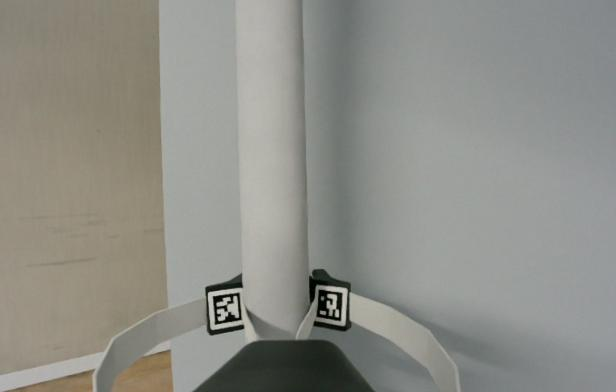

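>>> move(blocking=false, r2={"base":{"translate_m":-0.215,"strafe_m":-0.129},"pace":"slow","contact_limits":{"translate_m":0.8}}, cameras=[])

>>> wait(seconds=4, cameras=[])

>>> move(blocking=false, r2={"base":{"translate_m":-0.187,"strafe_m":-0.168},"pace":"slow","contact_limits":{"translate_m":0.8}}, cameras=[])

>>> wait(seconds=4, cameras=["r2_wrist_camera","r2_head_camera","r2_head_left_camera","r1_head_camera","r1_head_left_camera"])

Scene clock: 287.60 s.
move: r2 moving
r1: as last shown
r1.lidar_m: 1.74 0.82 0.70 0.71 0.83 1.25 1.26 1.48 2.07 2.08 2.43 3.45
r1.motor_effort: lift_m=+20(20) arm_m=-4(4) wheel_0=+2(2) wheel_1=+2(2) wheel_2=+0(0)
r1.servo_current: wrist_yaw_rad=33(65) wrist_pitch_rad=39(52) wrist_roll_rad=33(59) gripper_m=46(52)
r1.wrist_depth_mm: 136 139 - - - - - / 113 139 - - - - - / 117 139 229 - - - - / 137 162 - - - - - / - - - - - - - / 1160 1205 191 1182 188 1078 1042 / 842 750 759 798 788 768 820
r2.base_odometry: x=-1.923 y=-2.353 heading=-1.404
r2.turned_by_wheels: +0.004
r2.turned_by_imu: +0.013
r2.base_tilt: forward=-0.6 right=+0.1
r2.lidar_m: 0.70 2.92 2.95 0.83 0.80 3.33 2.05 1.82 1.82 1.52 1.33 0.84
r2.base_status: translate_m moving; strafe_m moving
r2.joint_positions: lift_m=+0.900 arm_m=+0.310 wrist_yaw_rad=+0.022 wrist_pitch_rad=+0.002 wrist_roll_rad=+0.000 gripper_m=-0.029
r2.joint_status: not commanded
r2.measured_speeds: translate_m=-0.048 strafe_m=-0.030 rotate_rad=-0.001 lift_m=+0.000 arm_m=+0.000 wrist_yaw_rad=+0.000 wrist_pitch_rad=+0.000 wrist_roll_rad=+0.000
r2.motor_effort: lift_m=+20(20) arm_m=-10(10) wheel_0=+16(20) wheel_1=-1(3) wheel_2=+29(29)
r2.servo_current: wrist_yaw_rad=124(137) wrist_pitch_rad=33(46) wrist_roll_rad=52(52) gripper_m=98(117)
r2.contact_limits: arm_m 0.8; translate_m 0.8
r2.hand_pose: x=+0.7715 y=-0.0811 z=+1.0776 quat_wxyz=(+1.000, +0.000, +0.001, +0.011) (m; r2's base frame)
r2.wrist_depth_mm: - - 237 241 244 247 250 / - - 238 242 244 248 250 / - - 240 165 247 250 253 / - - 242 172 248 251 254 / - - 242 166 251 252 255 / - - 181 167 249 255 257 / - - 246 - 253 256 258
pictures: none
No camera images: "cameras" was empty.

Scene clock: 290.80 s.
earlier move: r2 done
r1.base_odometry: x=-0.015 y=+0.500 heading=+1.600
r1.turned_by_wheels: +0.000
r1.turned_by_imu: +0.000
r1.base_tilt: forward=-1.6 right=+1.3
r1.lidar_m: 1.74 0.82 0.70 0.71 0.83 1.26 1.24 1.50 2.09 2.08 2.41 3.44
r1.base_status: not commanded
r1.joint_positions: lift_m=+0.127 arm_m=+0.000 wrist_yaw_rad=+3.089 wrist_pitch_rad=+0.002 wrist_roll_rad=+0.000 gripper_m=+0.056
r1.joint_status: not commanded
r1.measured_speeds: all 0
r1.motor_effort: lift_m=+20(20) arm_m=-4(4) wheel_0=+2(3) wheel_1=+2(2) wheel_2=+0(0)
r1.servo_current: wrist_yaw_rad=26(78) wrist_pitch_rad=46(52) wrist_roll_rad=46(65) gripper_m=39(52)
r1.hand_pose: x=-0.1125 y=+0.1024 z=+0.3046 quat_wxyz=(+0.026, -0.001, +0.000, +1.000) (m; r1's base frame)
r1.wrist_depth_mm: 136 138 - - - - - / 113 139 - - - - - / 117 139 229 - - - - / 137 162 - - - - - / - - - - - - - / 1182 1182 192 1182 188 1060 1042 / 842 741 750 809 788 778 820
r2.base_odometry: x=-2.076 y=-2.173 heading=-1.404
r2.turned_by_wheels: +0.000
r2.turned_by_imu: +0.104
r2.base_tilt: forward=-0.6 right=+0.0
r2.lidar_m: 0.68 3.14 3.18 0.87 4.45 2.63 1.72 1.61 1.65 1.44 1.33 0.86
r2.base_status: done
r2.joint_positions: lift_m=+0.900 arm_m=+0.310 wrist_yaw_rad=+0.023 wrist_pitch_rad=+0.002 wrist_roll_rad=+0.000 gripper_m=-0.029
r2.joint_status: not commanded
r2.measured_speeds: all 0
r2.on_its_own: wrist_yaw_rad is at rest, and its servo_current (130 mA) is outside its rest range (0 to 104 mA)
r2.motor_effort: lift_m=+20(20) arm_m=-7(10) wheel_0=+19(24) wheel_1=+5(5) wheel_2=+22(31)
r2.servo_current: wrist_yaw_rad=130(150) wrist_pitch_rad=39(46) wrist_roll_rad=52(52) gripper_m=91(117)
r2.contact_limits: arm_m 0.8; translate_m 0.8
r2.hand_pose: x=+0.7714 y=-0.0809 z=+1.0776 quat_wxyz=(+1.000, +0.000, +0.001, +0.011) (m; r2's base frame)
r2.wrist_depth_mm: - - 234 242 249 257 264 / - - 236 243 251 256 265 / - - 236 245 252 258 266 / - - 236 246 252 262 270 / - - 238 167 255 262 270 / - - 177 167 252 265 272 / - - 241 - 255 267 273
wait: 3.20 of 4 s (r2 has come to rest)
pictures: none
No camera images: "cameras" was empty.

Scene clock: 291.30 s.
move: r2 moving
r1: as last shown
r1.lidar_m: 1.75 0.82 0.71 0.70 0.86 1.26 1.25 1.47 2.07 2.08 2.43 3.45
r1.motor_effort: lift_m=+20(20) arm_m=-4(4) wheel_0=+2(2) wheel_1=+2(2) wheel_2=+0(0)
r1.servo_current: wrist_yaw_rad=59(59) wrist_pitch_rad=39(46) wrist_roll_rad=52(52) gripper_m=39(46)
r1.wrist_depth_mm: 136 139 - - - - - / 113 139 - - - - - / 117 140 228 - - - - / 137 162 - - - - - / - - - - - - - / 1205 1182 191 1160 187 1078 1025 / 842 750 759 798 788 778 820
r2.base_odometry: x=-2.086 y=-2.165 heading=-1.400
r2.turned_by_wheels: +0.004
r2.turned_by_imu: +0.008
r2.base_tilt: forward=-0.7 right=+0.1
r2.lidar_m: 0.70 3.14 1.05 0.89 4.46 2.56 1.73 1.61 1.64 1.45 1.34 0.88
r2.base_status: translate_m moving; strafe_m moving
r2.joint_positions: lift_m=+0.900 arm_m=+0.310 wrist_yaw_rad=+0.023 wrist_pitch_rad=+0.002 wrist_roll_rad=+0.000 gripper_m=-0.029
r2.joint_status: not commanded
r2.measured_speeds: translate_m=-0.035 strafe_m=-0.037 rotate_rad=+0.009 lift_m=+0.000 arm_m=+0.000 wrist_yaw_rad=+0.000 wrist_pitch_rad=+0.000 wrist_roll_rad=+0.000
r2.motor_effort: lift_m=+21(21) arm_m=-7(7) wheel_0=+24(25) wheel_1=-1(3) wheel_2=+24(27)
r2.servo_current: wrist_yaw_rad=137(143) wrist_pitch_rad=46(46) wrist_roll_rad=59(59) gripper_m=98(98)
r2.contact_limits: arm_m 0.8; translate_m 0.8
r2.hand_pose: x=+0.7714 y=-0.0809 z=+1.0776 quat_wxyz=(+1.000, +0.000, +0.001, +0.011) (m; r2's base frame)
r2.wrist_depth_mm: - - 233 243 248 256 265 / - - 235 244 251 257 265 / - - 236 245 252 258 266 / - - 237 246 252 262 267 / - - 238 167 255 263 271 / - - 177 167 253 265 272 / - - 239 - 256 267 274
pictures: none
No camera images: "cameras" was empty.

Scene clock: 294.57 s.
earlier move: r2 done
r1.base_odometry: x=-0.015 y=+0.500 heading=+1.600
r1.turned_by_wheels: +0.000
r1.turned_by_imu: +0.000
r1.base_tilt: forward=-1.6 right=+1.2
r1.lidar_m: 1.73 0.84 0.71 0.70 0.83 1.25 1.27 1.48 2.07 2.06 2.42 3.44
r1.base_status: not commanded
r1.joint_positions: lift_m=+0.127 arm_m=+0.000 wrist_yaw_rad=+3.089 wrist_pitch_rad=+0.002 wrist_roll_rad=+0.000 gripper_m=+0.056
r1.joint_status: not commanded
r1.measured_speeds: all 0
r1.motor_effort: lift_m=+20(20) arm_m=-4(4) wheel_0=+2(2) wheel_1=+2(2) wheel_2=+0(0)
r1.servo_current: wrist_yaw_rad=59(65) wrist_pitch_rad=46(52) wrist_roll_rad=39(65) gripper_m=46(52)
r1.hand_pose: x=-0.1125 y=+0.1024 z=+0.3046 quat_wxyz=(+0.026, -0.001, +0.000, +1.000) (m; r1's base frame)
r1.wrist_depth_mm: 136 138 - - - - - / 113 139 - - - - - / 117 140 229 - - - - / 137 162 - - - - - / - - - - - - - / 1182 1205 193 1182 187 1060 1042 / 842 750 750 798 788 768 820
r2.base_odometry: x=-2.273 y=-2.018 heading=-1.400
r2.turned_by_wheels: +0.000
r2.turned_by_imu: +0.174
r2.base_tilt: forward=-0.7 right=+0.0
r2.lidar_m: 0.72 3.31 1.09 1.05 4.23 1.91 1.44 1.44 1.52 1.26 1.28 0.85
r2.base_status: done
r2.joint_positions: lift_m=+0.900 arm_m=+0.310 wrist_yaw_rad=+0.023 wrist_pitch_rad=+0.002 wrist_roll_rad=+0.000 gripper_m=-0.029
r2.joint_status: not commanded
r2.measured_speeds: all 0
r2.on_its_own: wrist_yaw_rad is at rest, and its servo_current (137 mA) is outside its rest range (0 to 104 mA)
r2.motor_effort: lift_m=+20(21) arm_m=-7(9) wheel_0=+21(28) wheel_1=+5(5) wheel_2=+21(30)
r2.servo_current: wrist_yaw_rad=137(156) wrist_pitch_rad=46(46) wrist_roll_rad=46(65) gripper_m=85(98)
r2.contact_limits: arm_m 0.8; translate_m 0.8
r2.hand_pose: x=+0.7714 y=-0.0806 z=+1.0776 quat_wxyz=(+1.000, +0.000, +0.001, +0.012) (m; r2's base frame)
r2.wrist_depth_mm: - - 236 240 242 247 250 / - - 238 241 245 249 252 / - - 239 242 246 251 253 / - - 239 245 248 252 254 / - - 241 203 249 253 257 / - - 177 168 250 254 257 / - - 244 - 252 256 260
wait: 3.27 of 4 s (r2 has come to rest)
pictures: r1_head_camera, r1_head_left_camera, r2_head_camera, r2_head_left_camera, r2_wrist_camera
Images, in order (width x height): r1_head_camera 420x560, r1_head_left_camera 420x672, r2_head_camera 420x560, r2_head_left_camera 420x672, r2_wrist_camera 616x392.

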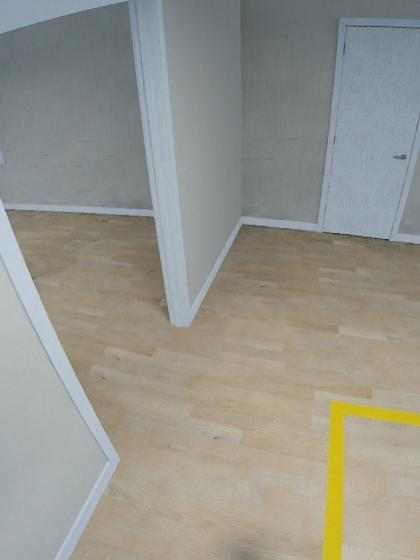

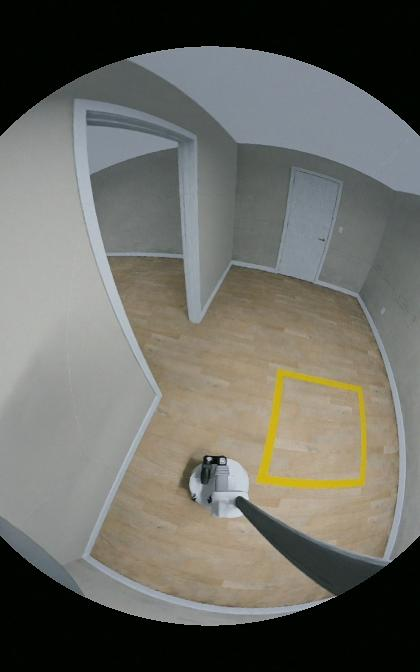

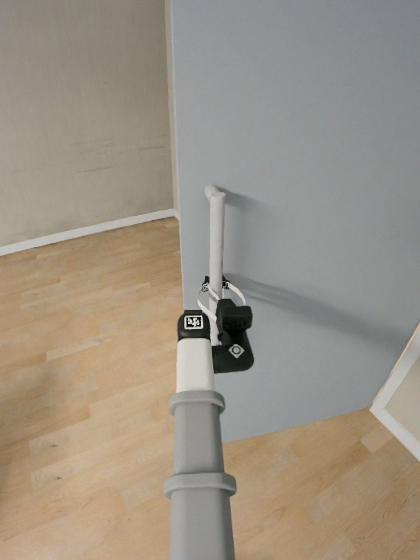

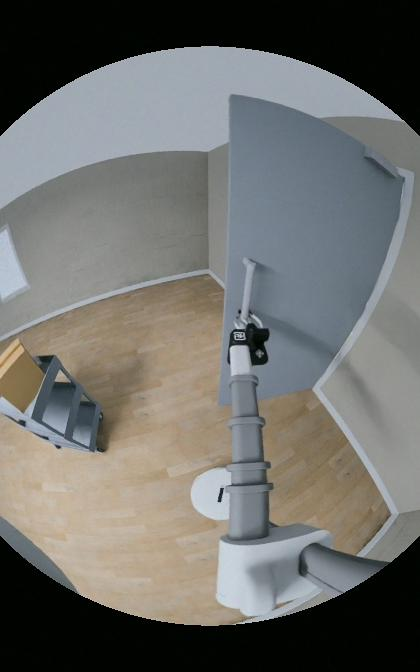

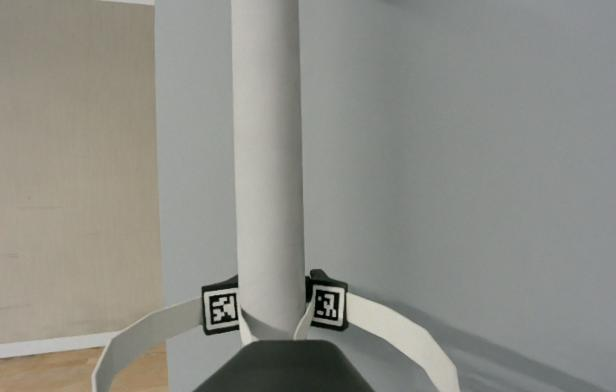

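>>> move(blocking=false, r2={"base":{"translate_m":-0.143,"strafe_m":-0.05},"pace":"slow","contact_limits":{"translate_m":0.8}}, r1={"base":{"rotate_rad":1.31}}, cameras=[])

>>> wait(seconds=2, cameras=[])

>>> wait(seconds=2, cameras=[])

>>> move(blocking=false, r1={"base":{"strafe_m":-1.06},"joints":{"lift_m":0.85}}, cameras=[])

>>> wait(seconds=6, cameras=["r1_head_camera","r1_head_right_camera","r2_head_left_camera"])

Scene clock: 314.17 s.
move: r1 moving; r2 moving
r1.base_odometry: x=-0.014 y=+0.500 heading=+1.852
r1.turned_by_wheels: +0.252
r1.turned_by_imu: +0.252
r1.base_tilt: forward=-1.6 right=+1.3
r1.lidar_m: 1.76 0.75 0.72 0.75 1.01 1.24 1.34 1.84 2.07 2.17 2.95 2.90
r1.base_status: rotate_rad moving
r1.joint_positions: lift_m=+0.127 arm_m=+0.000 wrist_yaw_rad=+3.089 wrist_pitch_rad=+0.002 wrist_roll_rad=+0.000 gripper_m=+0.056
r1.joint_status: not commanded
r1.measured_speeds: translate_m=-0.001 strafe_m=-0.001 rotate_rad=+0.971 lift_m=+0.000 arm_m=+0.000 wrist_yaw_rad=+0.000 wrist_pitch_rad=+0.000 wrist_roll_rad=+0.000
r1.motor_effort: lift_m=+20(20) arm_m=-4(4) wheel_0=-8(9) wheel_1=-7(7) wheel_2=-6(8)
r1.servo_current: wrist_yaw_rad=46(59) wrist_pitch_rad=39(46) wrist_roll_rad=46(65) gripper_m=39(46)
r1.hand_pose: x=-0.1125 y=+0.1024 z=+0.3046 quat_wxyz=(+0.026, -0.001, +0.000, +1.000) (m; r1's base frame)
r1.wrist_depth_mm: 137 138 - - - - - / 113 139 - - - - - / 118 140 229 - - - - / 137 162 - - - - - / 1921 - - - - - - / 1182 1229 194 1160 188 1060 1042 / 842 741 750 798 788 778 809
r2.base_odometry: x=-2.280 y=-2.006 heading=-1.397
r2.turned_by_wheels: +0.003
r2.turned_by_imu: +0.006
r2.base_tilt: forward=-0.7 right=+0.1
r2.lidar_m: 0.73 3.33 1.10 1.07 4.13 1.88 1.44 1.39 1.52 1.30 1.27 0.84
r2.base_status: translate_m moving; strafe_m moving
r2.joint_positions: lift_m=+0.900 arm_m=+0.310 wrist_yaw_rad=+0.023 wrist_pitch_rad=+0.002 wrist_roll_rad=+0.000 gripper_m=-0.029
r2.joint_status: not commanded
r2.measured_speeds: translate_m=-0.048 strafe_m=-0.018 rotate_rad=+0.005 lift_m=+0.000 arm_m=+0.000 wrist_yaw_rad=+0.000 wrist_pitch_rad=+0.000 wrist_roll_rad=+0.000
r2.motor_effort: lift_m=+20(21) arm_m=-7(7) wheel_0=+11(17) wheel_1=+0(3) wheel_2=+27(27)
r2.servo_current: wrist_yaw_rad=143(150) wrist_pitch_rad=39(46) wrist_roll_rad=59(59) gripper_m=78(98)
r2.contact_limits: arm_m 0.8; translate_m 0.8
r2.hand_pose: x=+0.7715 y=-0.0806 z=+1.0776 quat_wxyz=(+1.000, +0.000, +0.001, +0.012) (m; r2's base frame)
r2.wrist_depth_mm: - - 236 241 245 249 252 / - - 236 243 246 249 253 / - - 239 244 247 251 255 / - - 239 245 249 253 257 / - - 241 167 249 255 257 / - - 178 167 250 256 260 / - - 244 - 252 258 262
pictures: none
No camera images: "cameras" was empty.

Scene clock: 315.57 s.
earlier move: r1 done; r2 moving
r1.base_odometry: x=-0.015 y=+0.500 heading=+2.909
r1.turned_by_wheels: +1.058
r1.turned_by_imu: +1.064
r1.base_tilt: forward=-1.6 right=+1.3
r1.lidar_m: 0.70 0.75 1.04 1.24 1.32 1.79 2.06 2.16 2.97 2.85 1.76 0.75
r1.base_status: done
r1.joint_positions: lift_m=+0.127 arm_m=+0.000 wrist_yaw_rad=+3.089 wrist_pitch_rad=+0.002 wrist_roll_rad=+0.000 gripper_m=+0.056
r1.joint_status: not commanded
r1.measured_speeds: all 0
r1.motor_effort: lift_m=+20(20) arm_m=-4(4) wheel_0=-4(9) wheel_1=-2(9) wheel_2=-1(8)
r1.servo_current: wrist_yaw_rad=39(65) wrist_pitch_rad=39(52) wrist_roll_rad=46(65) gripper_m=33(46)
r1.hand_pose: x=-0.1125 y=+0.1024 z=+0.3046 quat_wxyz=(+0.026, -0.001, +0.000, +1.000) (m; r1's base frame)
r1.wrist_depth_mm: 136 138 - - - - - / 113 139 - - - - - / 117 140 274 - - - - / 137 162 - - - - - / 1921 - - - - - - / 1205 1205 191 1205 188 1160 1138 / 831 750 750 788 798 778 820
r2.base_odometry: x=-2.339 y=-1.900 heading=-1.397
r2.turned_by_wheels: +0.000
r2.turned_by_imu: +0.015
r2.base_tilt: forward=-0.7 right=+0.0
r2.lidar_m: 0.70 3.44 1.11 1.13 3.63 1.68 1.32 1.29 1.41 1.31 1.27 0.89
r2.base_status: translate_m moving; strafe_m moving
r2.joint_positions: lift_m=+0.900 arm_m=+0.310 wrist_yaw_rad=+0.023 wrist_pitch_rad=+0.002 wrist_roll_rad=+0.000 gripper_m=-0.029
r2.joint_status: not commanded
r2.measured_speeds: translate_m=-0.057 strafe_m=-0.023 rotate_rad=+0.003 lift_m=+0.000 arm_m=+0.000 wrist_yaw_rad=+0.000 wrist_pitch_rad=+0.000 wrist_roll_rad=+0.000
r2.motor_effort: lift_m=+20(21) arm_m=-8(8) wheel_0=+13(17) wheel_1=+3(3) wheel_2=+21(28)
r2.servo_current: wrist_yaw_rad=137(156) wrist_pitch_rad=39(46) wrist_roll_rad=52(59) gripper_m=91(98)
r2.contact_limits: arm_m 0.8; translate_m 0.8
r2.hand_pose: x=+0.7715 y=-0.0806 z=+1.0776 quat_wxyz=(+1.000, +0.000, +0.001, +0.012) (m; r2's base frame)
r2.wrist_depth_mm: - - 231 164 254 266 276 / - - 233 246 255 267 278 / - - 234 247 257 268 281 / - - 236 174 257 272 282 / - - 236 166 260 272 283 / - - 180 167 259 273 285 / - 234 240 - 260 279 287
wait: 1.40 of 2 s (r1 has come to rest)
pictures: none
No camera images: "cameras" was empty.

Scene clock: 316.40 s.
earlier move: r2 done
r1.base_odometry: x=-0.015 y=+0.500 heading=+2.909
r1.turned_by_wheels: +0.000
r1.turned_by_imu: +0.000
r1.base_tilt: forward=-1.6 right=+1.3
r1.lidar_m: 0.71 0.74 1.03 1.24 1.31 1.79 2.06 2.17 2.97 2.85 1.77 0.74
r1.base_status: done
r1.joint_positions: lift_m=+0.127 arm_m=+0.000 wrist_yaw_rad=+3.089 wrist_pitch_rad=+0.002 wrist_roll_rad=+0.000 gripper_m=+0.056
r1.joint_status: not commanded
r1.measured_speeds: all 0
r1.motor_effort: lift_m=+20(20) arm_m=-4(4) wheel_0=-3(9) wheel_1=-2(9) wheel_2=-1(8)
r1.servo_current: wrist_yaw_rad=46(65) wrist_pitch_rad=46(52) wrist_roll_rad=39(65) gripper_m=46(52)
r1.hand_pose: x=-0.1125 y=+0.1024 z=+0.3046 quat_wxyz=(+0.026, -0.001, +0.000, +1.000) (m; r1's base frame)
r1.wrist_depth_mm: 136 139 - - - - - / 113 139 - - - - - / 117 139 272 - - - - / 137 161 - - - - - / 1983 - - - - - - / 1160 1205 192 1205 187 1160 1138 / 854 741 750 798 788 778 820
r2.base_odometry: x=-2.347 y=-1.886 heading=-1.398
r2.turned_by_wheels: +0.000
r2.turned_by_imu: +0.000
r2.base_tilt: forward=-0.6 right=+0.1
r2.lidar_m: 0.70 3.46 1.10 1.15 3.63 1.67 1.31 1.26 1.38 1.31 1.27 0.85
r2.base_status: done
r2.joint_positions: lift_m=+0.900 arm_m=+0.310 wrist_yaw_rad=+0.023 wrist_pitch_rad=+0.002 wrist_roll_rad=+0.000 gripper_m=-0.029
r2.joint_status: not commanded
r2.measured_speeds: all 0
r2.on_its_own: wrist_yaw_rad is at rest, and its servo_current (143 mA) is outside its rest range (0 to 104 mA)
r2.motor_effort: lift_m=+20(21) arm_m=-7(8) wheel_0=+12(17) wheel_1=+3(4) wheel_2=+20(28)
r2.servo_current: wrist_yaw_rad=143(156) wrist_pitch_rad=46(46) wrist_roll_rad=46(59) gripper_m=85(98)
r2.contact_limits: arm_m 0.8; translate_m 0.8
r2.hand_pose: x=+0.7715 y=-0.0806 z=+1.0776 quat_wxyz=(+1.000, +0.000, +0.001, +0.012) (m; r2's base frame)
r2.wrist_depth_mm: - - 230 163 256 270 282 / - - 231 246 257 270 283 / - - 232 247 259 272 285 / - - 234 176 260 274 287 / - - 235 166 262 276 287 / - - 180 167 260 277 291 / - 234 239 - 265 283 293
wait: 0.83 of 2 s (r2 has come to rest)
pictures: none
No camera images: "cameras" was empty.

Scene clock: 316.90 s.
move: r1 moving
r1.base_odometry: x=-0.006 y=+0.535 heading=+2.909
r1.turned_by_wheels: +0.000
r1.turned_by_imu: +0.000
r1.base_tilt: forward=-1.6 right=+1.3
r1.lidar_m: 0.67 0.74 1.02 1.29 1.37 1.89 2.06 2.18 2.96 2.87 1.72 0.76
r1.base_status: strafe_m moving
r1.joint_positions: lift_m=+0.164 arm_m=+0.000 wrist_yaw_rad=+3.089 wrist_pitch_rad=+0.002 wrist_roll_rad=+0.000 gripper_m=+0.056
r1.joint_status: lift_m moving
r1.measured_speeds: translate_m=+0.001 strafe_m=-0.140 rotate_rad=-0.004 lift_m=+0.146 arm_m=+0.000 wrist_yaw_rad=+0.000 wrist_pitch_rad=+0.000 wrist_roll_rad=+0.000
r1.motor_effort: lift_m=+25(27) arm_m=-4(4) wheel_0=+10(11) wheel_1=-8(10) wheel_2=+0(1)
r1.servo_current: wrist_yaw_rad=33(65) wrist_pitch_rad=46(46) wrist_roll_rad=46(72) gripper_m=33(46)
r1.hand_pose: x=-0.1125 y=+0.1024 z=+0.3421 quat_wxyz=(+0.026, -0.001, +0.000, +1.000) (m; r1's base frame)
r1.wrist_depth_mm: 136 139 - - - - - / 114 139 - - - - - / 117 140 273 - - - - / 137 162 - - - - - / - - - - - - - / 1281 1308 193 1336 188 1255 1205 / 917 831 809 878 866 842 878
r2.base_odometry: x=-2.347 y=-1.886 heading=-1.398
r2.turned_by_wheels: +0.000
r2.turned_by_imu: +0.000
r2.base_tilt: forward=-0.6 right=+0.0
r2.lidar_m: 0.71 3.47 1.11 1.16 3.61 1.68 1.30 1.26 1.38 1.31 1.27 0.87
r2.base_status: not commanded
r2.joint_positions: lift_m=+0.900 arm_m=+0.310 wrist_yaw_rad=+0.023 wrist_pitch_rad=+0.002 wrist_roll_rad=+0.000 gripper_m=-0.029
r2.joint_status: not commanded
r2.measured_speeds: all 0
r2.motor_effort: lift_m=+20(20) arm_m=-7(8) wheel_0=+12(12) wheel_1=+3(3) wheel_2=+20(21)
r2.servo_current: wrist_yaw_rad=137(143) wrist_pitch_rad=46(52) wrist_roll_rad=46(59) gripper_m=91(91)
r2.contact_limits: arm_m 0.8; translate_m 0.8
r2.hand_pose: x=+0.7715 y=-0.0806 z=+1.0776 quat_wxyz=(+1.000, +0.000, +0.001, +0.012) (m; r2's base frame)
r2.wrist_depth_mm: - - 231 164 256 270 282 / - - 233 247 258 271 282 / - - 233 247 258 273 286 / - - 234 176 259 274 286 / - - 235 166 263 274 287 / - - 180 167 259 279 290 / - 233 238 - 264 283 293
pictures: none
No camera images: "cameras" was empty.

Scene clock: 321.27 s.
earlier move: r1 done
r1.base_odometry: x=+0.229 y=+1.531 heading=+2.909
r1.turned_by_wheels: +0.000
r1.turned_by_imu: -0.005
r1.base_tilt: forward=-1.6 right=+1.3
r1.lidar_m: 1.38 0.83 1.03 2.29 2.40 2.15 2.03 2.18 2.48 2.41 1.07 0.89
r1.base_status: done
r1.joint_positions: lift_m=+0.850 arm_m=+0.000 wrist_yaw_rad=+3.089 wrist_pitch_rad=+0.002 wrist_roll_rad=+0.000 gripper_m=+0.056
r1.joint_status: all done
r1.measured_speeds: all 0
r1.motor_effort: lift_m=+25(29) arm_m=-4(4) wheel_0=+1(12) wheel_1=-1(11) wheel_2=+1(2)
r1.servo_current: wrist_yaw_rad=46(72) wrist_pitch_rad=46(52) wrist_roll_rad=52(72) gripper_m=39(52)
r1.hand_pose: x=-0.1125 y=+0.1024 z=+1.0271 quat_wxyz=(+0.026, -0.001, +0.000, +1.000) (m; r1's base frame)
r1.wrist_depth_mm: - 138 - - - - - / 112 139 - - - - - / 116 139 259 - - - - / 136 157 - - - - - / - - - - - - - / - - 194 - 188 - - / - - - 153 - - -
r2.base_odometry: x=-2.347 y=-1.886 heading=-1.398
r2.turned_by_wheels: +0.000
r2.turned_by_imu: +0.001
r2.base_tilt: forward=-0.7 right=+0.1
r2.lidar_m: 0.72 3.45 1.12 1.19 3.59 1.66 1.31 1.25 1.38 1.30 1.26 0.87
r2.base_status: not commanded
r2.joint_positions: lift_m=+0.900 arm_m=+0.310 wrist_yaw_rad=+0.023 wrist_pitch_rad=+0.002 wrist_roll_rad=+0.000 gripper_m=-0.029
r2.joint_status: not commanded
r2.measured_speeds: all 0
r2.on_its_own: wrist_yaw_rad is at rest, and its servo_current (137 mA) is outside its rest range (0 to 104 mA)
r2.motor_effort: lift_m=+20(21) arm_m=-7(8) wheel_0=+12(12) wheel_1=+2(3) wheel_2=+21(21)
r2.servo_current: wrist_yaw_rad=137(156) wrist_pitch_rad=33(52) wrist_roll_rad=52(59) gripper_m=85(98)
r2.contact_limits: arm_m 0.8; translate_m 0.8
r2.hand_pose: x=+0.7715 y=-0.0806 z=+1.0776 quat_wxyz=(+1.000, +0.000, +0.001, +0.012) (m; r2's base frame)
r2.wrist_depth_mm: - - 230 164 255 270 282 / - - 231 247 258 271 282 / - - 232 248 258 273 286 / - - 232 176 260 273 287 / - - 236 166 263 274 289 / - - 180 167 259 277 289 / - 234 238 - 264 283 293
wait: 4.37 of 6 s (r1 has come to rest)
pictures: r1_head_camera, r1_head_right_camera, r2_head_left_camera
Images, in order (width x height): r1_head_camera 420x560, r1_head_right_camera 420x672, r2_head_left_camera 420x672.

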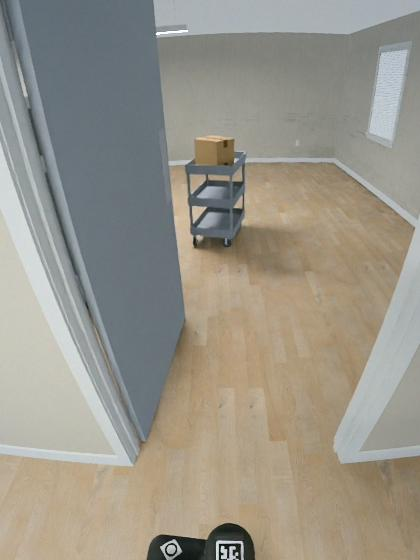

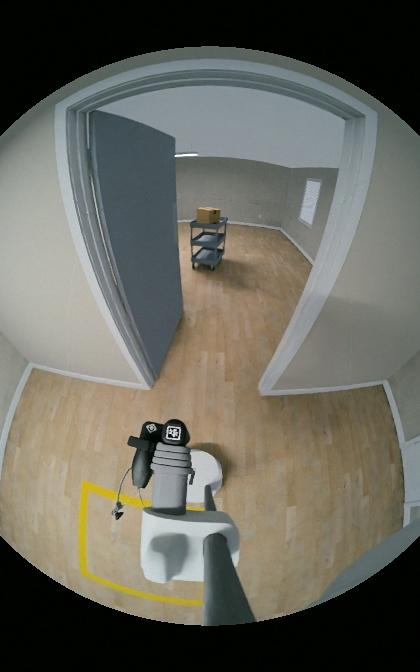

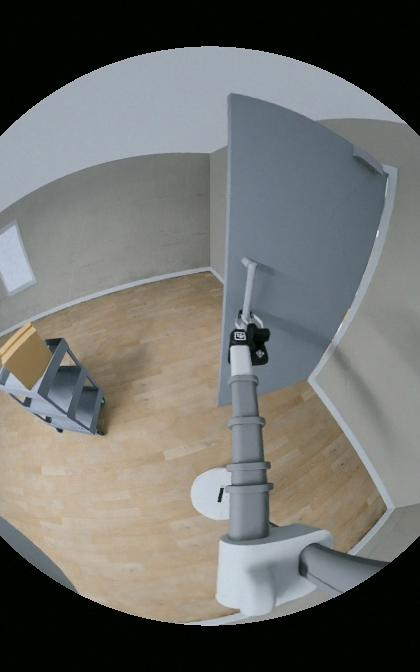

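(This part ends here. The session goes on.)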